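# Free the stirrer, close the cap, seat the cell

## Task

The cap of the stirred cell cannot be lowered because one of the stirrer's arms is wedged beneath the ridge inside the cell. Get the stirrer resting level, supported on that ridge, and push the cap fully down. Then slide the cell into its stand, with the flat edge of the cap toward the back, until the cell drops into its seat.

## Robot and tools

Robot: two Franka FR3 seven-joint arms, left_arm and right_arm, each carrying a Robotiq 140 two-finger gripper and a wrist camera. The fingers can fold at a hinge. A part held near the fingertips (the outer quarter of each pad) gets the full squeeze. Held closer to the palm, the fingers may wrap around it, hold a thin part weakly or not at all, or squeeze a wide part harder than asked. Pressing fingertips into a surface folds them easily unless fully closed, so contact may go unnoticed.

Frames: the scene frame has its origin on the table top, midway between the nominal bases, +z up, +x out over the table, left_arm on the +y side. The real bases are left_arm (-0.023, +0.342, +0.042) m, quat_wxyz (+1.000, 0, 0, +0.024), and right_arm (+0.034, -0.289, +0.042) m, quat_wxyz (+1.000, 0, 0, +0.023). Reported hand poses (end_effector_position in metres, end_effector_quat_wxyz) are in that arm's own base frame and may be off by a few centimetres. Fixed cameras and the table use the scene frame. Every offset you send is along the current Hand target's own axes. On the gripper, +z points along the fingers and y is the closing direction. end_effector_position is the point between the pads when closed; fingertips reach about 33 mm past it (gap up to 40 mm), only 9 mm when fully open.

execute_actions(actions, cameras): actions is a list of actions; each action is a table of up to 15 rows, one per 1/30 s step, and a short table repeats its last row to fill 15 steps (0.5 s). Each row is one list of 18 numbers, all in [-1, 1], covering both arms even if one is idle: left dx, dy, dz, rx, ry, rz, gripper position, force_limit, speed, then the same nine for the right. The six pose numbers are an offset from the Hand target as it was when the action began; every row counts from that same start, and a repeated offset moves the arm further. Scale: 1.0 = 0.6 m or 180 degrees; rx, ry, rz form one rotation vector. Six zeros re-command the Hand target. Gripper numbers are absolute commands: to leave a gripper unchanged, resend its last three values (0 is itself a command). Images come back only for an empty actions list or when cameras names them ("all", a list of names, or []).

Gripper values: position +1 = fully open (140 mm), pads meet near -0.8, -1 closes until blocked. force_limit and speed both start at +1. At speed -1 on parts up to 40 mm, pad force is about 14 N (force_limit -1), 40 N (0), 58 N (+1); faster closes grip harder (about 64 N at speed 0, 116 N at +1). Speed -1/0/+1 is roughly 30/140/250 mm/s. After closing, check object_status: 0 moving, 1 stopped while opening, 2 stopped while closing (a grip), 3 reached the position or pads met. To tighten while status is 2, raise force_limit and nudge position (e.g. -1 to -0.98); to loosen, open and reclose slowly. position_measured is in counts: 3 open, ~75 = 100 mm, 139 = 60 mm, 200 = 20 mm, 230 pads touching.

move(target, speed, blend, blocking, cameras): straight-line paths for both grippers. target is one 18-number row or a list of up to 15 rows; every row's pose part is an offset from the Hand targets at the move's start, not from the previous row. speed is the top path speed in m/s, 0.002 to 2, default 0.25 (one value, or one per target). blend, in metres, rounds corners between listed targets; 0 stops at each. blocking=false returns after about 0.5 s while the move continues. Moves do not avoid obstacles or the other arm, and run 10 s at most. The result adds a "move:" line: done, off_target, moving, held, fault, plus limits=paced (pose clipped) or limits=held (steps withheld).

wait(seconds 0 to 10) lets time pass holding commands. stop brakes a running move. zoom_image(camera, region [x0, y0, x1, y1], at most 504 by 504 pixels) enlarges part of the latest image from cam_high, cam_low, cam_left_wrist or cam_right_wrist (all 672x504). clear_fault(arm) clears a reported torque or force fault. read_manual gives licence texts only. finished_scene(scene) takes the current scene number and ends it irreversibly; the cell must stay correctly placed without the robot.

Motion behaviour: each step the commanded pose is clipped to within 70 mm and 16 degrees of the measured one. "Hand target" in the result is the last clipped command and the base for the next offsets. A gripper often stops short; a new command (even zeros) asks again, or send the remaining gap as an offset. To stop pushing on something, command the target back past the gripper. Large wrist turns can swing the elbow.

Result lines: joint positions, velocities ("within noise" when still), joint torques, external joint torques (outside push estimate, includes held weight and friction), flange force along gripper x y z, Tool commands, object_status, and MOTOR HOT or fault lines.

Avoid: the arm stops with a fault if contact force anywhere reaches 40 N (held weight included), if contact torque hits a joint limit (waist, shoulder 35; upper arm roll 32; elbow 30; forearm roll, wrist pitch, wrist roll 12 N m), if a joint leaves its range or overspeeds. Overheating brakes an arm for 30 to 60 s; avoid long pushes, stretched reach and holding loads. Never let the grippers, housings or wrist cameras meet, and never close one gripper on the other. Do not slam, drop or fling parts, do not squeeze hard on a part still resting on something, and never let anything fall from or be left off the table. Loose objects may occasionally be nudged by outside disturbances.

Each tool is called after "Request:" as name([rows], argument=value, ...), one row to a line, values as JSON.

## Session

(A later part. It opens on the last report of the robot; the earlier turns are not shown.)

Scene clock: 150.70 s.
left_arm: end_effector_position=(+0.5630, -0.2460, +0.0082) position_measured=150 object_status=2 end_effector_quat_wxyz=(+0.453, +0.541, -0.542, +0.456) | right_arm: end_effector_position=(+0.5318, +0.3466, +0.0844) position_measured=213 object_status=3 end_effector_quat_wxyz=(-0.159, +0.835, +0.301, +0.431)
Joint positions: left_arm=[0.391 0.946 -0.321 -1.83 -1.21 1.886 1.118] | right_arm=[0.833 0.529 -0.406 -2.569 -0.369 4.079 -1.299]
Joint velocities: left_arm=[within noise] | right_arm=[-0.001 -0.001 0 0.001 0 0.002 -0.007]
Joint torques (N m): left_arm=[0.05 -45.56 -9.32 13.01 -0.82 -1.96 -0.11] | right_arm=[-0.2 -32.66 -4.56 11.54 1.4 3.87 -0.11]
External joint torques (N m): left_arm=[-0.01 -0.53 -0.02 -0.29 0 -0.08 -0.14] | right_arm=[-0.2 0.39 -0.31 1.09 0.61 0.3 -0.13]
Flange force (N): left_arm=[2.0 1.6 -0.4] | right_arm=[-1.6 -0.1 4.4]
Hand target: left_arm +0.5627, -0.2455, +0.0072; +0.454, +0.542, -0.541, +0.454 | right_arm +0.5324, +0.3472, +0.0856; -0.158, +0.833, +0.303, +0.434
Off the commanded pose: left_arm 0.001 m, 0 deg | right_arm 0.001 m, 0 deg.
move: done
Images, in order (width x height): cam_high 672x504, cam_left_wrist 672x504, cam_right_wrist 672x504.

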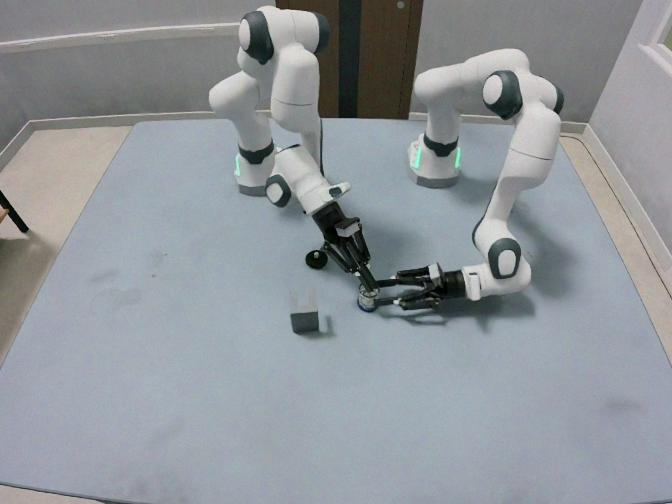

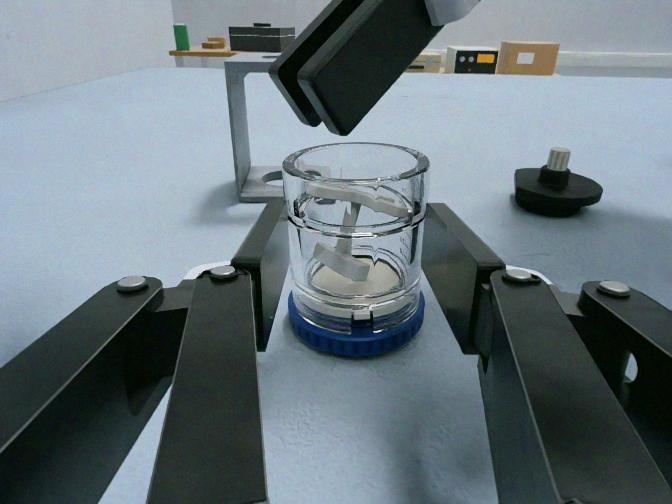

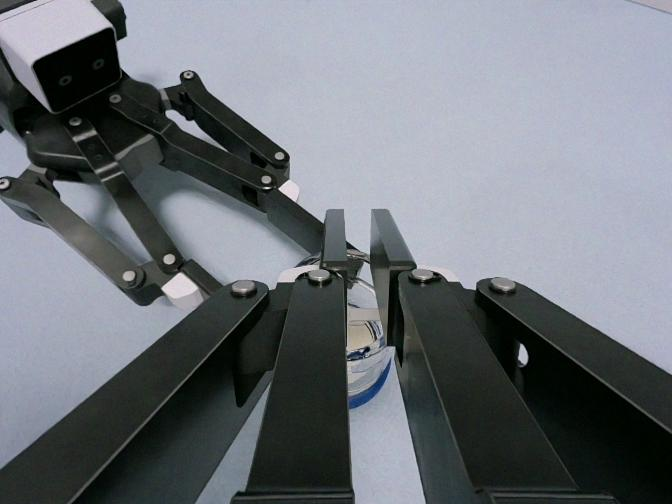

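Request:
move(target=[0,0,0,0,0,0,-1,-1,-1,0,-0.01,0,0,0,0,-0.66,-1,-0.5], speed=0.05, cameras=["cam_left_wrist","cam_right_wrist"])

Request:
zoom_image(camera="cam_left_wrist", region=[260, 60, 460, 280])

Request:
zoom_image(camera="cam_right_wrist", region=[260, 200, 460, 420])

Scene clock: 163.43 s.
left_arm: end_effector_position=(+0.5630, -0.2460, +0.0082) position_measured=150 object_status=2 end_effector_quat_wxyz=(+0.453, +0.541, -0.542, +0.456) | right_arm: end_effector_position=(+0.5285, +0.3517, +0.0845) position_measured=213 object_status=3 end_effector_quat_wxyz=(-0.159, +0.835, +0.302, +0.432)
Joint positions: left_arm=[0.391 0.946 -0.321 -1.83 -1.21 1.886 1.118] | right_arm=[0.851 0.529 -0.406 -2.572 -0.35 4.079 -1.303]
Joint velocities: left_arm=[within noise] | right_arm=[0.001 0 0 0.001 0.004 0 0]
Joint torques (N m): left_arm=[0.07 -45.58 -9.29 13.01 -0.83 -1.97 -0.08] | right_arm=[-0.36 -33.38 -4.78 10.77 1.45 3.86 -0.17]
External joint torques (N m): left_arm=[-0.15 -0.38 -0.09 -0.38 -0.01 -0.11 -0.11] | right_arm=[-0.29 -0.34 -0.42 0.3 0.65 0.29 -0.2]
Flange force (N): left_arm=[1.8 1.7 -0.1] | right_arm=[-0.4 -1.1 -0.2]
Hand target: left_arm +0.5627, -0.2455, +0.0072; +0.454, +0.542, -0.541, +0.454 | right_arm +0.5286, +0.3518, +0.0856; -0.158, +0.833, +0.303, +0.434
Off the commanded pose: left_arm 0.001 m, 0 deg | right_arm 0.001 m, 0 deg.
move: done
Images, in order (width x height): cam_left_wrist 672x504, cam_right_wrist 672x504.

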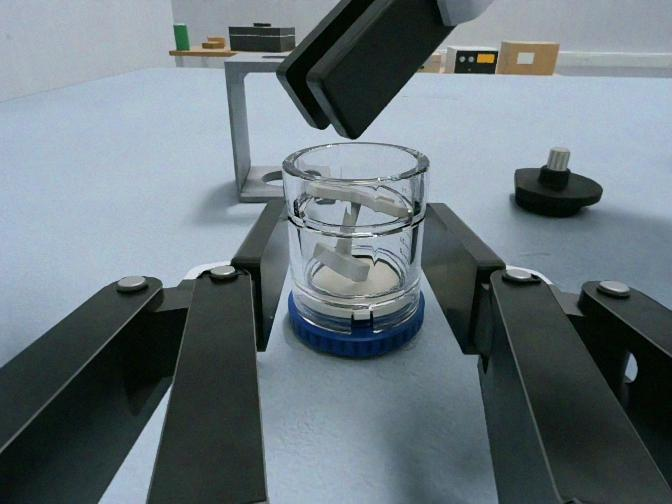

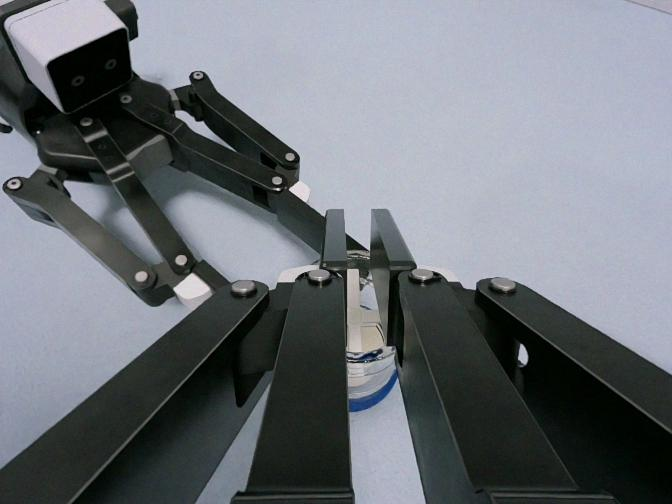

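Scaled by 2.291 from the camera's 672x504 image, which has a finer 960x720 frame.

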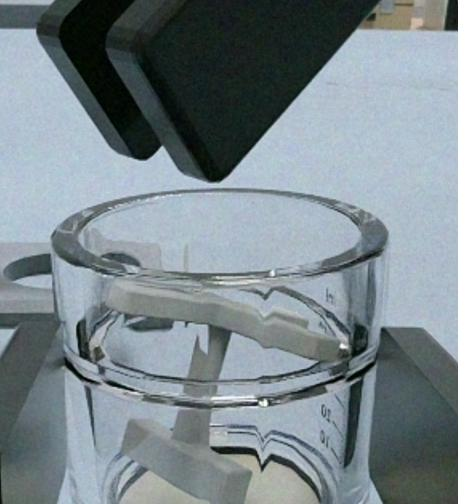

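Scaled by 2.291 from the camera's 672x504 image, which has a finer 960x720 frame.

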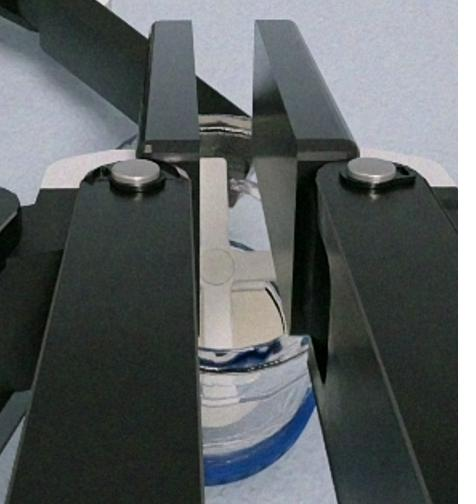

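Request:
move(target=[0,0,0,0,0,0,-1,-1,-1,-0.0191,-0.0035,0.0134,0,0,0,-0.66,-1,-0.5], speed=0.04, cameras=["cam_left_wrist","cam_right_wrist"])

Request:
zoom_image(camera="cam_left_wrist", region=[260, 60, 460, 280])

Request:
zoom_image(camera="cam_right_wrist", region=[260, 200, 460, 420])

Scene clock: 175.43 s.
left_arm: end_effector_position=(+0.5630, -0.2460, +0.0082) position_measured=150 object_status=2 end_effector_quat_wxyz=(+0.453, +0.541, -0.542, +0.456) | right_arm: end_effector_position=(+0.5272, +0.3521, +0.0705) position_measured=213 object_status=3 end_effector_quat_wxyz=(-0.158, +0.835, +0.302, +0.432)
Joint positions: left_arm=[0.391 0.946 -0.321 -1.83 -1.21 1.886 1.118] | right_arm=[0.854 0.576 -0.398 -2.558 -0.33 4.109 -1.303]
Joint velocities: left_arm=[within noise] | right_arm=[0 0 0 0 0 0.004 -0.001]
Joint torques (N m): left_arm=[0.09 -45.61 -9.29 13.04 -0.82 -1.97 -0.09] | right_arm=[-0.22 -33.24 -4.4 10.75 1.36 3.88 -0.13]
External joint torques (N m): left_arm=[-0.08 -0.61 -0.08 -0.24 -0.01 -0.1 -0.12] | right_arm=[-0.24 0.37 0.17 1 0.61 0.3 -0.15]
Flange force (N): left_arm=[2.1 1.6 -0.3] | right_arm=[-1.9 -0.5 4.4]
Hand target: left_arm +0.5627, -0.2455, +0.0072; +0.454, +0.542, -0.541, +0.454 | right_arm +0.5272, +0.3534, +0.0716; -0.158, +0.833, +0.303, +0.434
Off the commanded pose: left_arm 0.001 m, 0 deg | right_arm 0.002 m, 0 deg.
move: done
Images, in order (width x height): cam_left_wrist 672x504, cam_right_wrist 672x504.

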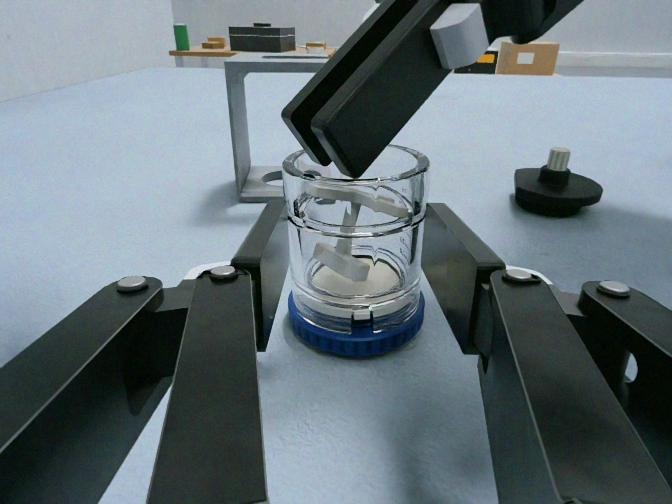

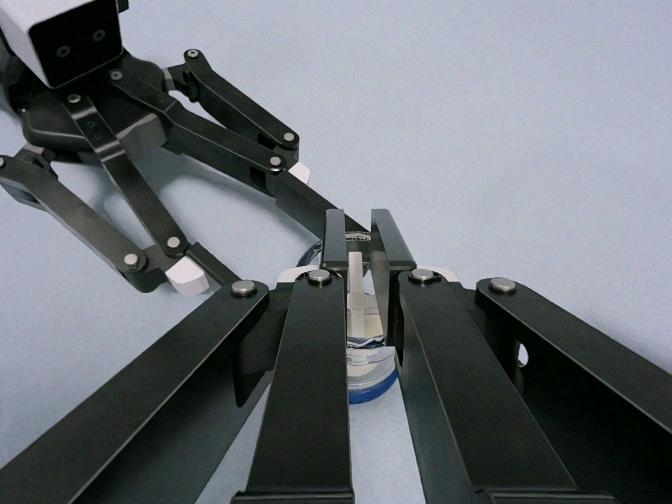

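Scaled by 2.291 from the camera's 672x504 image, which has a finer 960x720 frame.

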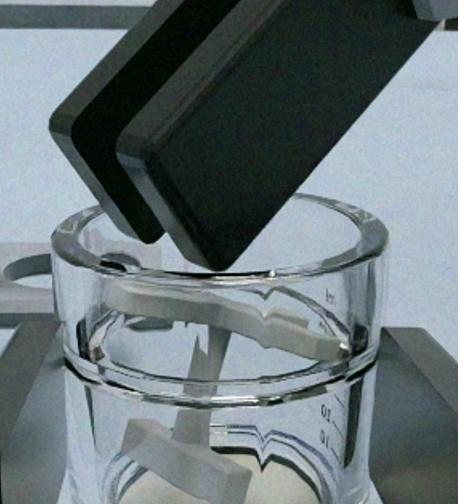

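Scaled by 2.291 from the camera's 672x504 image, which has a finer 960x720 frame.

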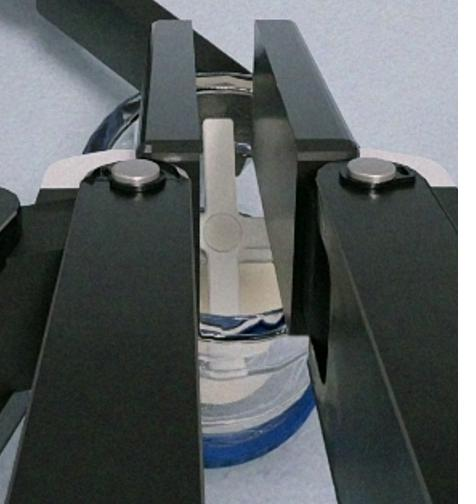

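Request:
move(target=[0,0,0,0,0,0,-1,-1,-1,-0.0146,-0.001,0.0082,0,0,0,-0.66,-1,-0.5], speed=0.03, cameras=["cam_left_wrist","cam_right_wrist"])

Request:
zoom_image(camera="cam_left_wrist", region=[260, 100, 460, 280])

Request:
zoom_image(camera="cam_right_wrist", region=[260, 200, 460, 420])

Scene clock: 180.23 s.
left_arm: end_effector_position=(+0.5630, -0.2460, +0.0082) position_measured=150 object_status=2 end_effector_quat_wxyz=(+0.453, +0.541, -0.542, +0.456) | right_arm: end_effector_position=(+0.5259, +0.3520, +0.0604) position_measured=213 object_status=3 end_effector_quat_wxyz=(-0.158, +0.835, +0.303, +0.432)
Joint positions: left_arm=[0.391 0.946 -0.321 -1.83 -1.21 1.886 1.118] | right_arm=[0.854 0.611 -0.392 -2.548 -0.319 4.132 -1.303]
Joint velocities: left_arm=[within noise] | right_arm=[0.001 0.001 0.001 0.001 0.001 0.005 -0.001]
Joint torques (N m): left_arm=[0.08 -45.63 -9.29 13.04 -0.82 -1.98 -0.1] | right_arm=[-0.44 -33.55 -4.53 10.31 1.35 3.88 0.01]
External joint torques (N m): left_arm=[0.08 -0.5 0.07 -0.26 0 -0.09 -0.13] | right_arm=[-0.39 0.29 0.29 1.11 0.61 0.33 -0.02]
Flange force (N): left_arm=[1.8 1.5 -0.6] | right_arm=[-1.8 -0.1 4.8]
Hand target: left_arm +0.5627, -0.2455, +0.0072; +0.454, +0.542, -0.541, +0.454 | right_arm +0.5261, +0.3533, +0.0616; -0.158, +0.833, +0.303, +0.434
Off the commanded pose: left_arm 0.001 m, 0 deg | right_arm 0.002 m, 0 deg.
move: done
Images, in order (width x height): cam_left_wrist 672x504, cam_right_wrist 672x504.

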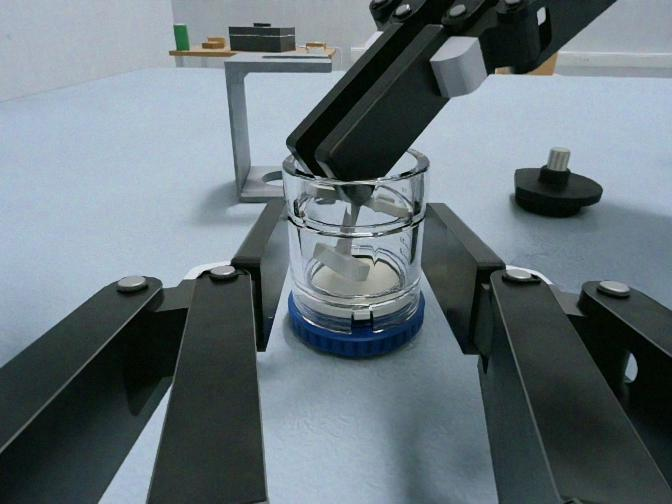

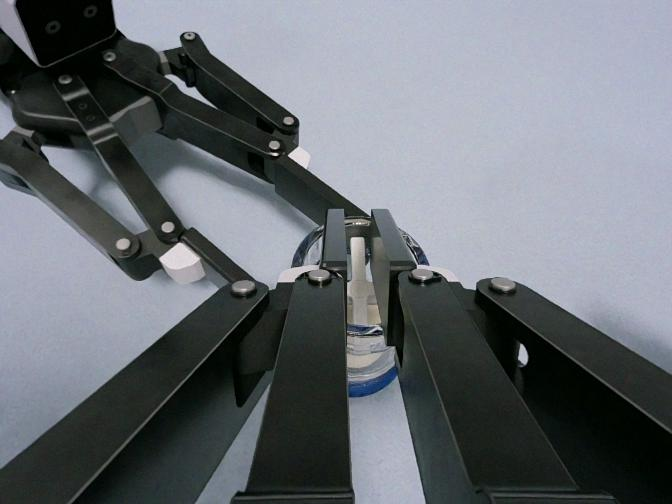

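Scaled by 2.520 from the camera's 672x504 image, which has a finer 960x720 frame.

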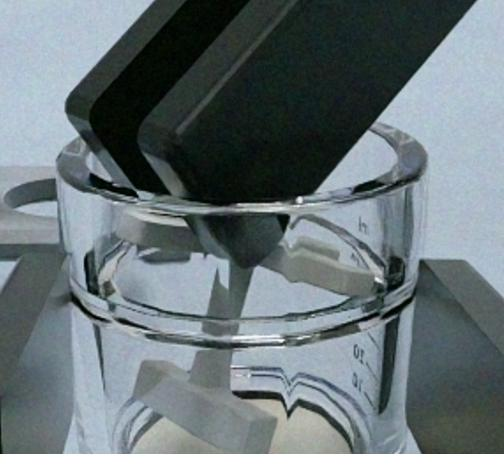

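Scaled by 2.291 from the camera's 672x504 image, which has a finer 960x720 frame.

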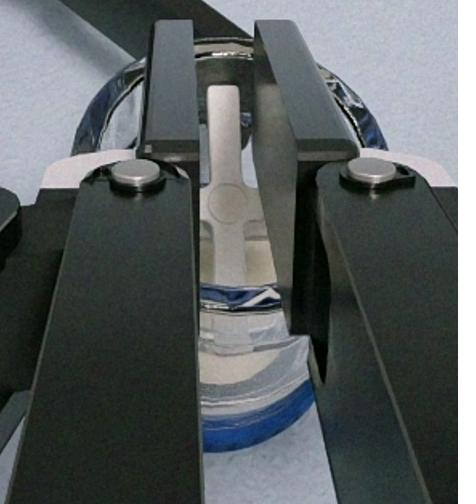

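Request:
move([
  [0,0,0,0,0,0,-1,-1,-1,0,0.001,0,0,0,0,-0.66,-1,-0.5],
  [0,0,0,0,0,0,-1,-1,-1,0,0.001,0,0,0,0,-1,-0.3,-1],
], speed=0.03)

Request:
wait(seconds=1)

Request:
move(target=[0,0,0,0,0,0,-1,-1,-1,0.0137,0,-0.0096,0,0,0,-1,-0.3,-1], speed=0.02, cameras=["cam_left_wrist","cam_right_wrist"])

Request:
zoom_image(camera="cam_left_wrist", region=[260, 100, 460, 280])

Scene clock: 188.57 s.
left_arm: end_effector_position=(+0.5630, -0.2459, +0.0082) position_measured=150 object_status=2 end_effector_quat_wxyz=(+0.453, +0.541, -0.542, +0.456) | right_arm: end_effector_position=(+0.5261, +0.3523, +0.0608) position_measured=223 object_status=0 end_effector_quat_wxyz=(-0.158, +0.835, +0.303, +0.432)
Joint positions: left_arm=[0.391 0.946 -0.321 -1.83 -1.21 1.886 1.118] | right_arm=[0.854 0.611 -0.392 -2.547 -0.319 4.133 -1.303]
Joint torques (N m): left_arm=[0 -45.62 -9.33 13.02 -0.82 -1.97 -0.1] | right_arm=[-0.55 -33.57 -4.7 10.19 0.85 3.93 -0.11]
External joint torques (N m): left_arm=[-0.18 -0.65 -0.13 -0.24 -0.01 -0.11 -0.13] | right_arm=[-0.52 0.41 0.11 0.95 0.11 0.36 -0.13]
Flange force (N): left_arm=[2.2 1.6 -0.2] | right_arm=[-1.8 1.8 4.1]
Hand target: left_arm +0.5627, -0.2455, +0.0072; +0.454, +0.542, -0.541, +0.454 | right_arm +0.5265, +0.3528, +0.0616; -0.158, +0.833, +0.303, +0.434
Off the commanded pose: left_arm 0.001 m, 0 deg | right_arm 0.001 m, 0 deg.
move: done

Scene clock: 189.57 s.
left_arm: end_effector_position=(+0.5630, -0.2459, +0.0082) position_measured=150 object_status=2 end_effector_quat_wxyz=(+0.453, +0.541, -0.542, +0.456) | right_arm: end_effector_position=(+0.5261, +0.3523, +0.0608) position_measured=223 object_status=2 end_effector_quat_wxyz=(-0.158, +0.835, +0.303, +0.432)
Joint positions: left_arm=[0.391 0.946 -0.321 -1.83 -1.21 1.886 1.118] | right_arm=[0.854 0.611 -0.392 -2.547 -0.319 4.133 -1.303]
Joint torques (N m): left_arm=[-0.01 -45.66 -9.28 13.02 -0.82 -1.97 -0.09] | right_arm=[-0.57 -33.67 -4.71 10.22 0.85 3.94 -0.05]
External joint torques (N m): left_arm=[-0.15 -0.65 -0.05 -0.27 -0.01 -0.1 -0.12] | right_arm=[-0.67 0.36 0 0.89 0.12 0.36 -0.07]
Flange force (N): left_arm=[2.2 1.7 -0.3] | right_arm=[-1.7 2.1 3.8]
Hand target: left_arm +0.5627, -0.2455, +0.0072; +0.454, +0.542, -0.541, +0.454 | right_arm +0.5265, +0.3528, +0.0616; -0.158, +0.833, +0.303, +0.434
Tool commands: left_gripper/position=-1.0 left_gripper/force_limit=-1.0 left_gripper/speed=-1.0 right_gripper/position=-1.0 right_gripper/force_limit=-0.3 right_gripper/speed=-1.0
Off the commanded pose: left_arm 0.001 m, 0 deg | right_arm 0.001 m, 0 deg.
wait: 1.00 s; at rest by 0.17 s

Scene clock: 190.47 s.
left_arm: end_effector_position=(+0.5630, -0.2459, +0.0082) position_measured=150 object_status=2 end_effector_quat_wxyz=(+0.453, +0.541, -0.542, +0.456) | right_arm: end_effector_position=(+0.5274, +0.3523, +0.0723) position_measured=223 object_status=2 end_effector_quat_wxyz=(-0.159, +0.833, +0.301, +0.435)
Joint positions: left_arm=[0.391 0.946 -0.321 -1.83 -1.21 1.886 1.118] | right_arm=[0.855 0.579 -0.398 -2.559 -0.325 4.121 -1.303]
Joint velocities: left_arm=[within noise] | right_arm=[0.001 0 0 -0.002 -0.002 -0.004 0.001]
Joint torques (N m): left_arm=[0.14 -45.77 -9.31 13.01 -0.83 -1.96 -0.1] | right_arm=[-0.26 -34.78 -5.04 9.92 0.25 3.35 -0.08]
External joint torques (N m): left_arm=[0.08 -0.78 -0.01 -0.25 -0.01 -0.08 -0.13] | right_arm=[-0.22 -1.23 -0.39 0.21 -0.51 -0.21 -0.1]
Flange force (N): left_arm=[2.5 2.0 -0.6] | right_arm=[4.3 2.0 -3.0]
Hand target: left_arm +0.5627, -0.2455, +0.0072; +0.454, +0.542, -0.541, +0.454 | right_arm +0.5265, +0.3528, +0.0717; -0.158, +0.833, +0.303, +0.434
Off the commanded pose: left_arm 0.001 m, 0 deg | right_arm 0.001 m, 0 deg.
move: done
Images, in order (width x height): cam_left_wrist 672x504, cam_right_wrist 672x504.

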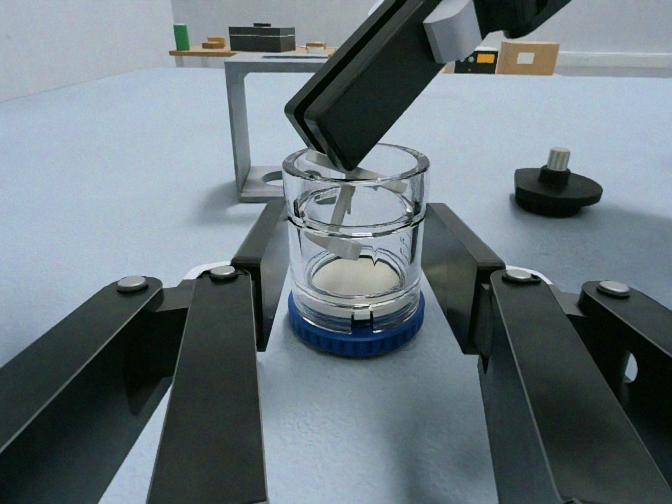

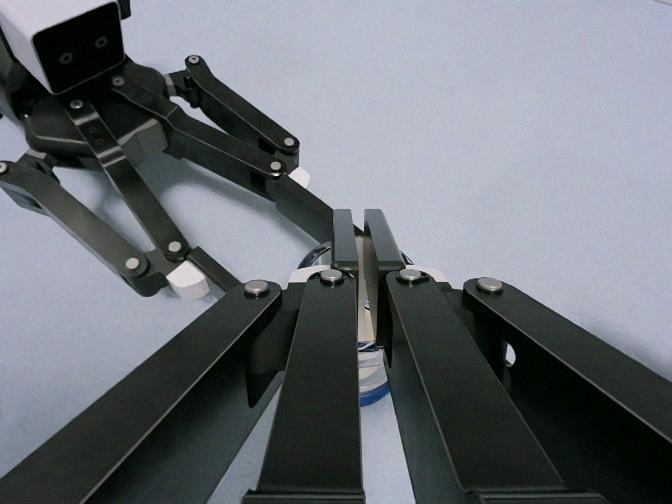

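Scaled by 2.520 from the camera's 672x504 image, which has a finer 960x720 frame.

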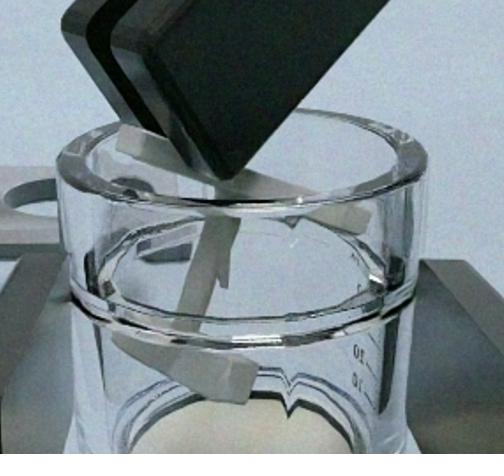

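Request:
move(target=[0,0,0,0,0,0,-1,-1,-1,0.0287,0,0.0061,0,-0.139,0,-1,-0.3,-1], speed=0.04, cameras=["cam_left_wrist","cam_right_wrist"])

Request:
zoom_image(camera="cam_left_wrist", region=[260, 80, 460, 280])

Request:
zoom_image(camera="cam_right_wrist", region=[260, 180, 460, 380])

Scene clock: 204.70 s.
left_arm: end_effector_position=(+0.5627, -0.2451, +0.0079) position_measured=150 object_status=2 end_effector_quat_wxyz=(+0.454, +0.541, -0.542, +0.456) | right_arm: end_effector_position=(+0.5406, +0.3606, +0.0882) position_measured=223 object_status=2 end_effector_quat_wxyz=(-0.090, +0.907, +0.326, +0.249)
Joint positions: left_arm=[0.391 0.946 -0.318 -1.83 -1.209 1.884 1.118] | right_arm=[-0.018 0.312 0.483 -2.348 -0.705 3.144 -1.149]
Joint velocities: left_arm=[within noise] | right_arm=[0.001 0 0 0 0 -0.001 -0.005]
Joint torques (N m): left_arm=[-0.24 -46.04 -9.94 13.41 -1.07 -1.84 -0.08] | right_arm=[0.32 -29.74 6.38 17.24 1.03 2.93 -0.08]
External joint torques (N m): left_arm=[-0.3 -1.1 -0.72 0.16 -0.25 0.03 -0.1] | right_arm=[0.38 1.67 1.48 -0.86 0.08 -0.56 -0.09]
Flange force (N): left_arm=[3.0 1.1 0.7] | right_arm=[0.0 0.0 0.0]
Hand target: left_arm +0.5627, -0.2455, +0.0072; +0.454, +0.542, -0.541, +0.454 | right_arm +0.5363, +0.3611, +0.0837; -0.089, +0.908, +0.330, +0.243
Off the commanded pose: left_arm 0.001 m, 0 deg | right_arm 0.006 m, 1 deg.
move: off_target (right_arm)
Images, in order (width x height): cam_left_wrist 672x504, cam_right_wrist 672x504.

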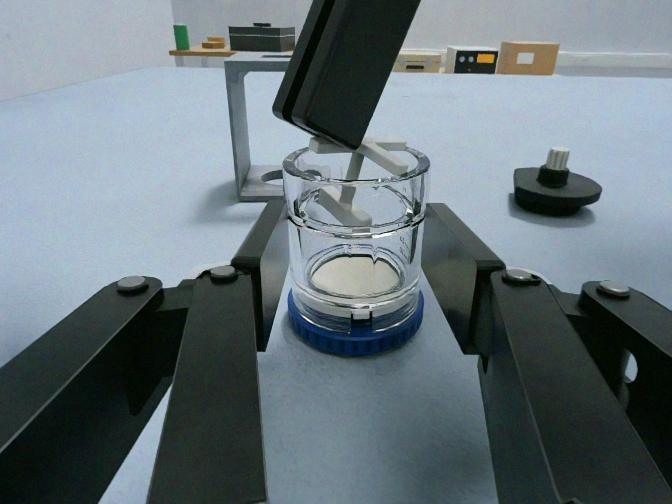

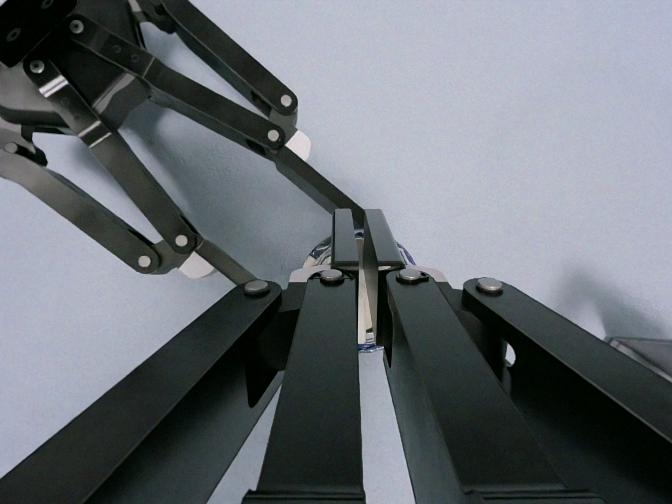

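Scaled by 2.520 from the camera's 672x504 image, which has a finer 960x720 frame.

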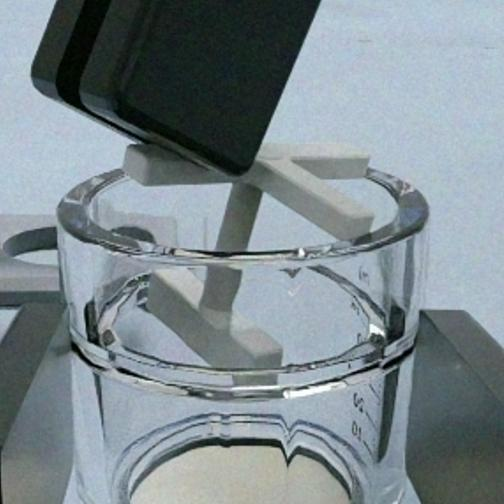

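Scaled by 2.520 from the camera's 672x504 image, which has a finer 960x720 frame.

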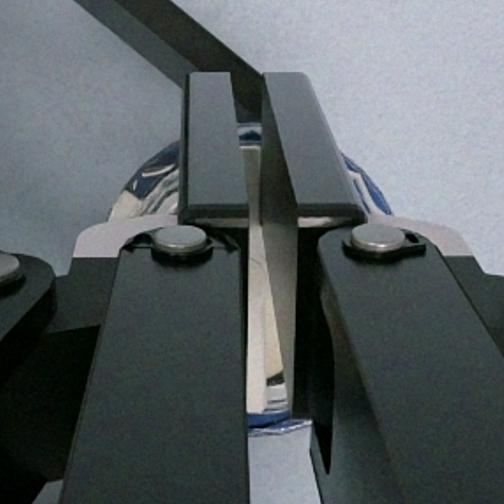

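Request:
move(target=[0,0,0,0,0,0,-1,-1,-1,-0.0058,0,0.01,0,0,0,-1,-0.3,-1], speed=0.03, cameras=["cam_left_wrist","cam_right_wrist"])

Request:
zoom_image(camera="cam_left_wrist", region=[260, 80, 460, 280])

Scene clock: 215.13 s.
left_arm: end_effector_position=(+0.5627, -0.2453, +0.0079) position_measured=150 object_status=2 end_effector_quat_wxyz=(+0.454, +0.541, -0.542, +0.456) | right_arm: end_effector_position=(+0.5394, +0.3576, +0.0780) position_measured=223 object_status=2 end_effector_quat_wxyz=(-0.086, +0.908, +0.329, +0.244)
Joint positions: left_arm=[0.39 0.946 -0.318 -1.83 -1.209 1.884 1.118] | right_arm=[0.021 0.326 0.439 -2.344 -0.714 3.148 -1.148]
Joint torques (N m): left_arm=[-0.28 -45.74 -9.79 12.92 -1.12 -1.87 -0.09] | right_arm=[1.18 -31.38 5.56 17.51 0.7 3.73 0.27]
External joint torques (N m): left_arm=[-0.18 -0.87 -0.45 -0.25 -0.31 0.02 -0.12] | right_arm=[1.17 0.9 0.74 -0.31 -0.24 0.26 0.25]
Flange force (N): left_arm=[3.1 2.2 0.5] | right_arm=[0.0 0.0 0.0]
Hand target: left_arm +0.5627, -0.2455, +0.0072; +0.454, +0.542, -0.541, +0.454 | right_arm +0.5363, +0.3611, +0.0767; -0.089, +0.908, +0.330, +0.243
Off the commanded pose: left_arm 0.001 m, 0 deg | right_arm 0.005 m, 0 deg.
move: off_target (right_arm)
Images, in order (width x height): cam_left_wrist 672x504, cam_right_wrist 672x504.

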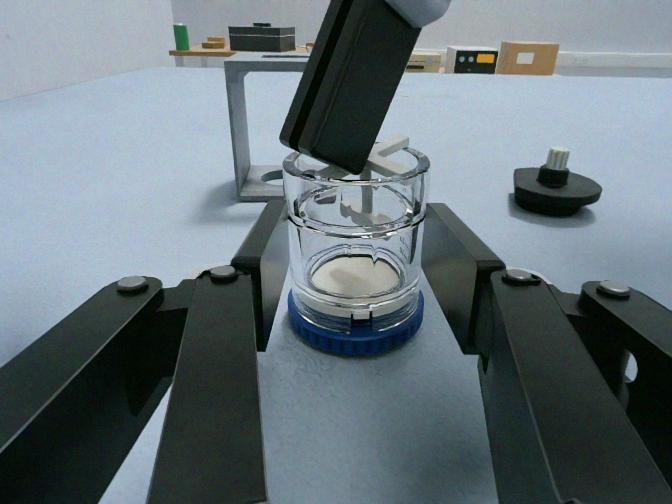

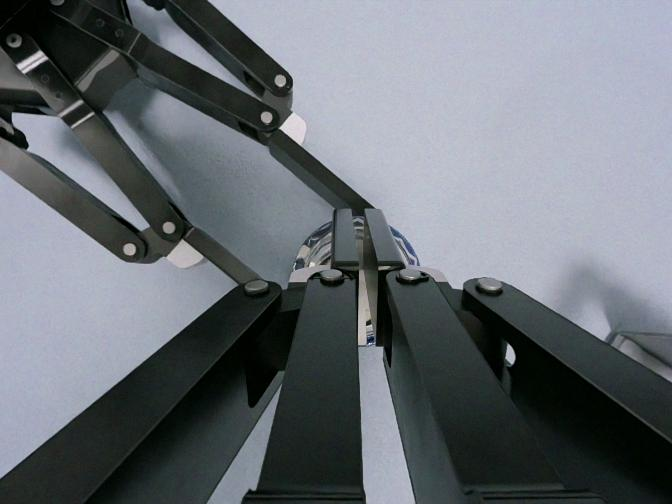

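Scaled by 2.520 from the camera's 672x504 image, which has a finer 960x720 frame.

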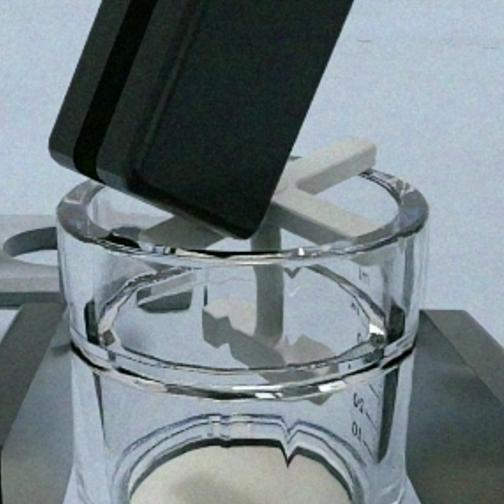

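Request:
move(target=[0,0,0,0,0,0,-1,-1,-1,0.0095,-0.0067,-0.0098,0,0,0,-1,-0.3,-1], speed=0.03, cameras=["cam_left_wrist","cam_right_wrist"])

Request:
zoom_image(camera="cam_left_wrist", region=[260, 80, 460, 280])

Scene clock: 228.77 s.
left_arm: end_effector_position=(+0.5626, -0.2450, +0.0077) position_measured=150 object_status=2 end_effector_quat_wxyz=(+0.454, +0.541, -0.542, +0.455) | right_arm: end_effector_position=(+0.5354, +0.3670, +0.0854) position_measured=231 object_status=3 end_effector_quat_wxyz=(-0.091, +0.907, +0.330, +0.244)
Joint positions: left_arm=[0.39 0.946 -0.317 -1.83 -1.209 1.883 1.118] | right_arm=[-0.006 0.317 0.485 -2.345 -0.699 3.135 -1.15]
Joint velocities: left_arm=[within noise] | right_arm=[-0.005 0.002 0.001 -0.001 0 -0.002 0.001]
Joint torques (N m): left_arm=[-0.24 -45.78 -9.63 12.88 -0.96 -1.93 -0.12] | right_arm=[-1.24 -32.32 5.4 18.92 1 3.3 -0.13]
External joint torques (N m): left_arm=[-0.32 -1.01 -0.52 -0.24 -0.16 -0.06 -0.15] | right_arm=[-1.37 -0.83 0.24 0.86 0.09 -0.19 -0.14]
Flange force (N): left_arm=[3.4 2.2 0.4] | right_arm=[0.0 0.0 0.0]
Hand target: left_arm +0.5627, -0.2455, +0.0072; +0.454, +0.542, -0.541, +0.454 | right_arm +0.5353, +0.3654, +0.0847; -0.089, +0.908, +0.330, +0.243
Off the commanded pose: left_arm 0.001 m, 0 deg | right_arm 0.002 m, 0 deg.
move: done
Images, in order (width x height): cam_left_wrist 672x504, cam_right_wrist 672x504.

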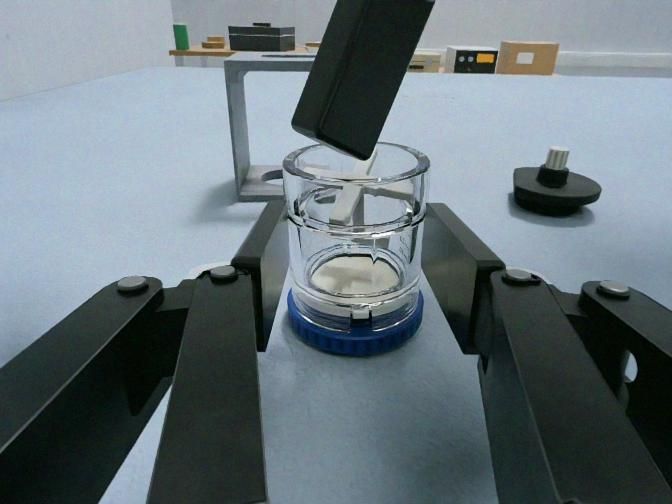

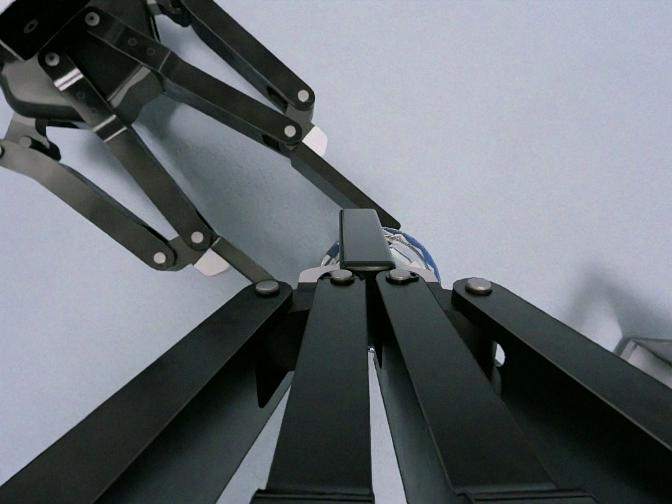

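Scaled by 2.520 from the camera's 672x504 image, which has a finer 960x720 frame.

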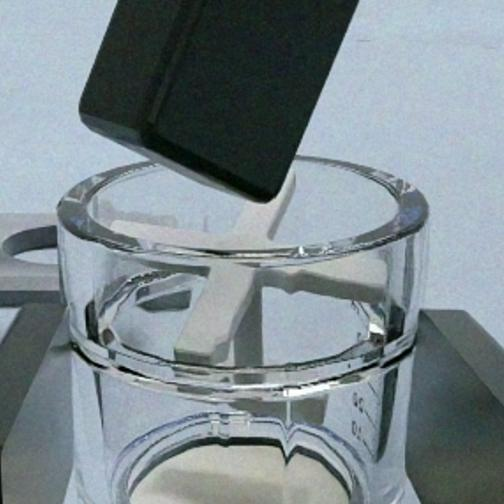

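Request:
move([
  [0,0,0,0,0,0,-1,-1,-1,0.03,0,-0.08,0,0,0,-0.95,-0.3,0],
  [0,0,0,0,0,0,-1,-1,-1,0.03,0,-0.2,0,-0.16,0,0.1,-0.3,0],
], speed=0.12, cameras=["cam_left_wrist","cam_right_wrist"])

Request:
zoom_image(camera="cam_left_wrist", region=[270, 130, 450, 310])

Request:
zoom_image(camera="cam_right_wrist", region=[290, 90, 450, 250])

Scene clock: 238.80 s.
left_arm: end_effector_position=(+0.5626, -0.2450, +0.0077) position_measured=150 object_status=2 end_effector_quat_wxyz=(+0.454, +0.541, -0.542, +0.455) | right_arm: end_effector_position=(+0.5021, +0.3370, +0.1975) position_measured=117 object_status=0 end_effector_quat_wxyz=(-0.005, +0.939, +0.344, +0.011)
Joint positions: left_arm=[0.39 0.946 -0.317 -1.83 -1.209 1.883 1.118] | right_arm=[-0.41 0.336 1.092 -1.906 -0.337 2.066 -1.456]
Joint torques (N m): left_arm=[-0.25 -45.75 -9.67 12.86 -0.95 -1.94 -0.06] | right_arm=[-0.19 -24.9 8.97 24.76 0.86 2.42 0.26]
External joint torques (N m): left_arm=[-0.03 -0.66 -0.2 -0.43 -0.13 -0.03 -0.09] | right_arm=[-0.23 -0.9 -0.77 1.68 0.09 -0.28 0.26]
Flange force (N): left_arm=[2.7 2.5 0.0] | right_arm=[5.2 0.7 -3.1]
Hand target: left_arm +0.5627, -0.2455, +0.0072; +0.454, +0.542, -0.541, +0.454 | right_arm +0.5013, +0.3368, +0.1976; -0.004, +0.940, +0.342, +0.010
Off the commanded pose: left_arm 0.001 m, 0 deg | right_arm 0.001 m, 0 deg.
move: done
Images, in order (width x height): cam_left_wrist 672x504, cam_right_wrist 672x504.

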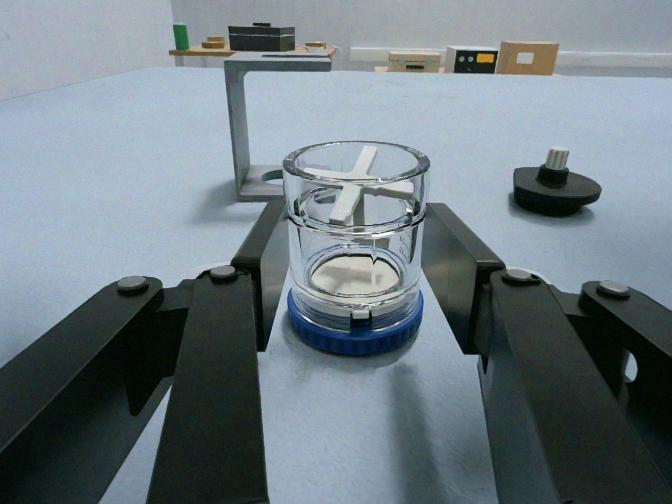

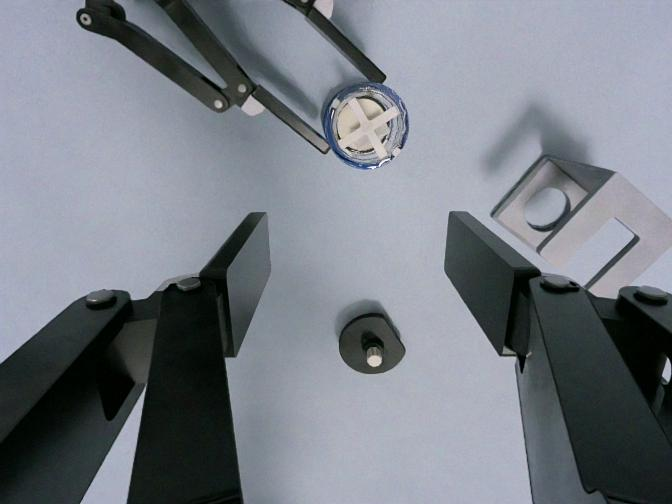

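Scaled by 2.800 from the camera's 672x504 image, which has a finer 960x720 frame.

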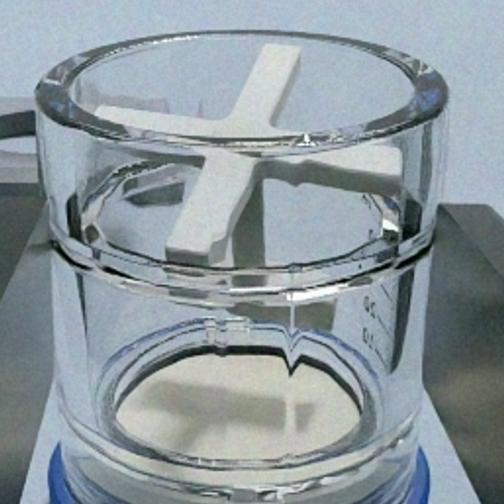

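Scaled by 3.150 from the camera's 672x504 image, which has a finer 960x720 frame.

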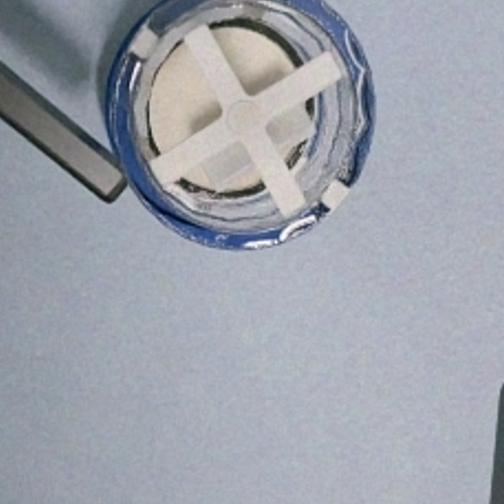

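Request:
execute_actions(actions=[])

Request:
zoom_image(camera="cam_right_wrist", region=[270, 80, 470, 260])

Request:
zoom_image(camera="cam_left_wrist", region=[240, 40, 480, 260])

Scene clock: 268.83 s.
left_arm: end_effector_position=(+0.5626, -0.2450, +0.0077) position_measured=150 object_status=2 end_effector_quat_wxyz=(+0.454, +0.541, -0.542, +0.455) | right_arm: end_effector_position=(+0.5021, +0.3370, +0.1975) position_measured=117 object_status=3 end_effector_quat_wxyz=(-0.005, +0.939, +0.344, +0.011)
Joint positions: left_arm=[0.39 0.946 -0.317 -1.83 -1.209 1.883 1.118] | right_arm=[-0.41 0.336 1.092 -1.906 -0.337 2.066 -1.456]
Joint velocities: within noise
Joint torques (N m): left_arm=[-0.24 -45.76 -9.63 12.87 -0.96 -1.93 -0.07] | right_arm=[-0.21 -24.85 8.92 24.8 0.85 2.43 0.2]
External joint torques (N m): left_arm=[-0.12 -0.77 -0.27 -0.36 -0.14 -0.04 -0.1] | right_arm=[-0.19 -0.85 -0.78 1.66 0.08 -0.28 0.2]
Flange force (N): left_arm=[2.9 2.4 0.1] | right_arm=[5.5 0.8 -3.0]
Hand target: left_arm +0.5627, -0.2455, +0.0072; +0.454, +0.542, -0.541, +0.454 | right_arm +0.5013, +0.3368, +0.1976; -0.004, +0.940, +0.342, +0.010
Tool commands: left_gripper/position=-1.0 left_gripper/force_limit=-1.0 left_gripper/speed=-1.0 right_gripper/position=+0.1 right_gripper/force_limit=-0.3 right_gripper/speed=+0.0
Off the commanded pose: left_arm 0.001 m, 0 deg | right_arm 0.001 m, 0 deg.

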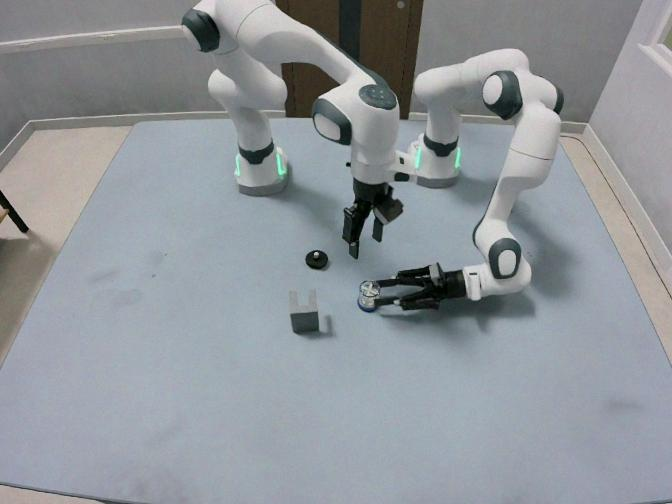

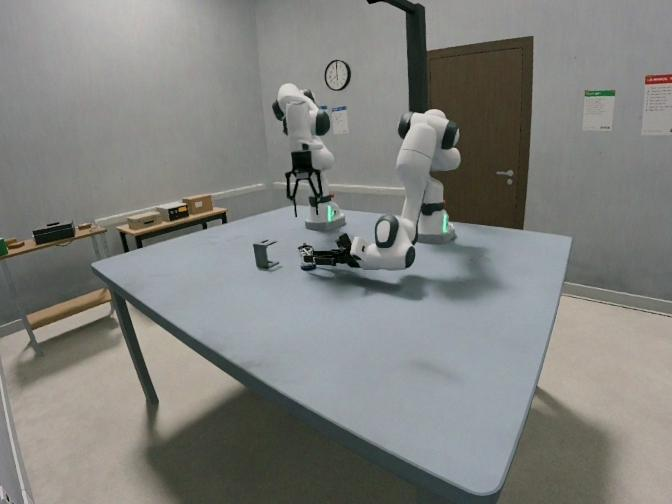

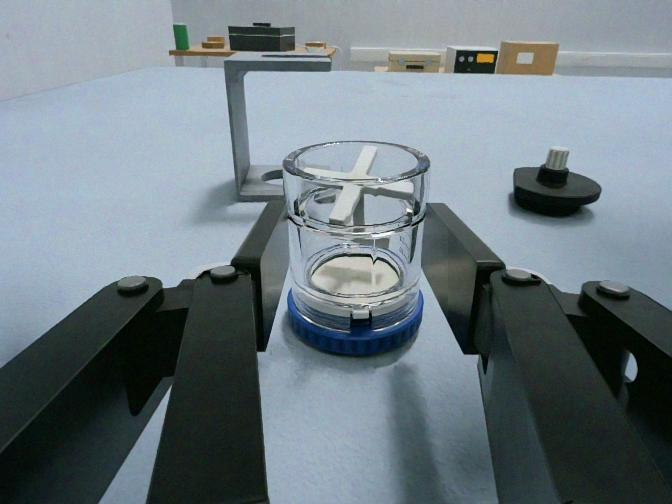

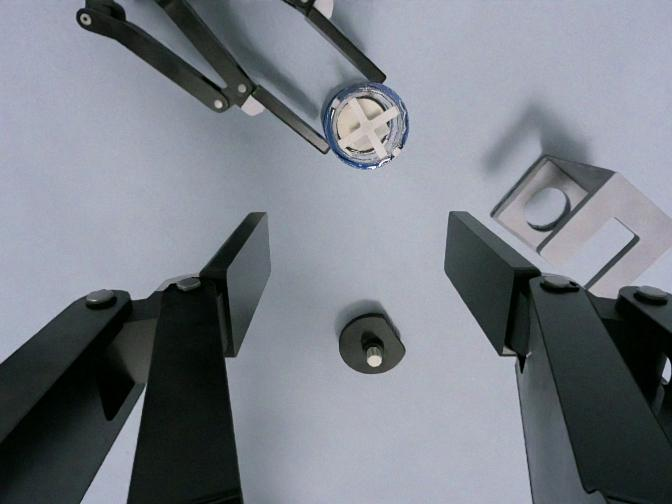

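Scaled by 2.520 from the camera's 672x504 image, which has a finer 960x720 frame.

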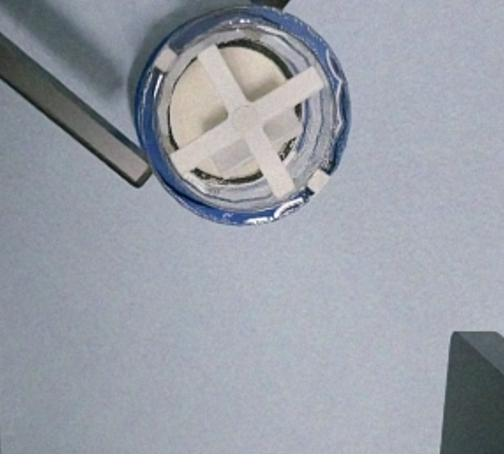

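Scaled by 2.100 from the camera's 672x504 image, which has a finer 960x720 frame.

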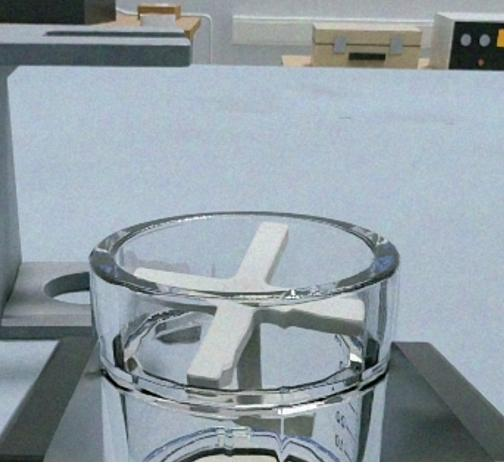

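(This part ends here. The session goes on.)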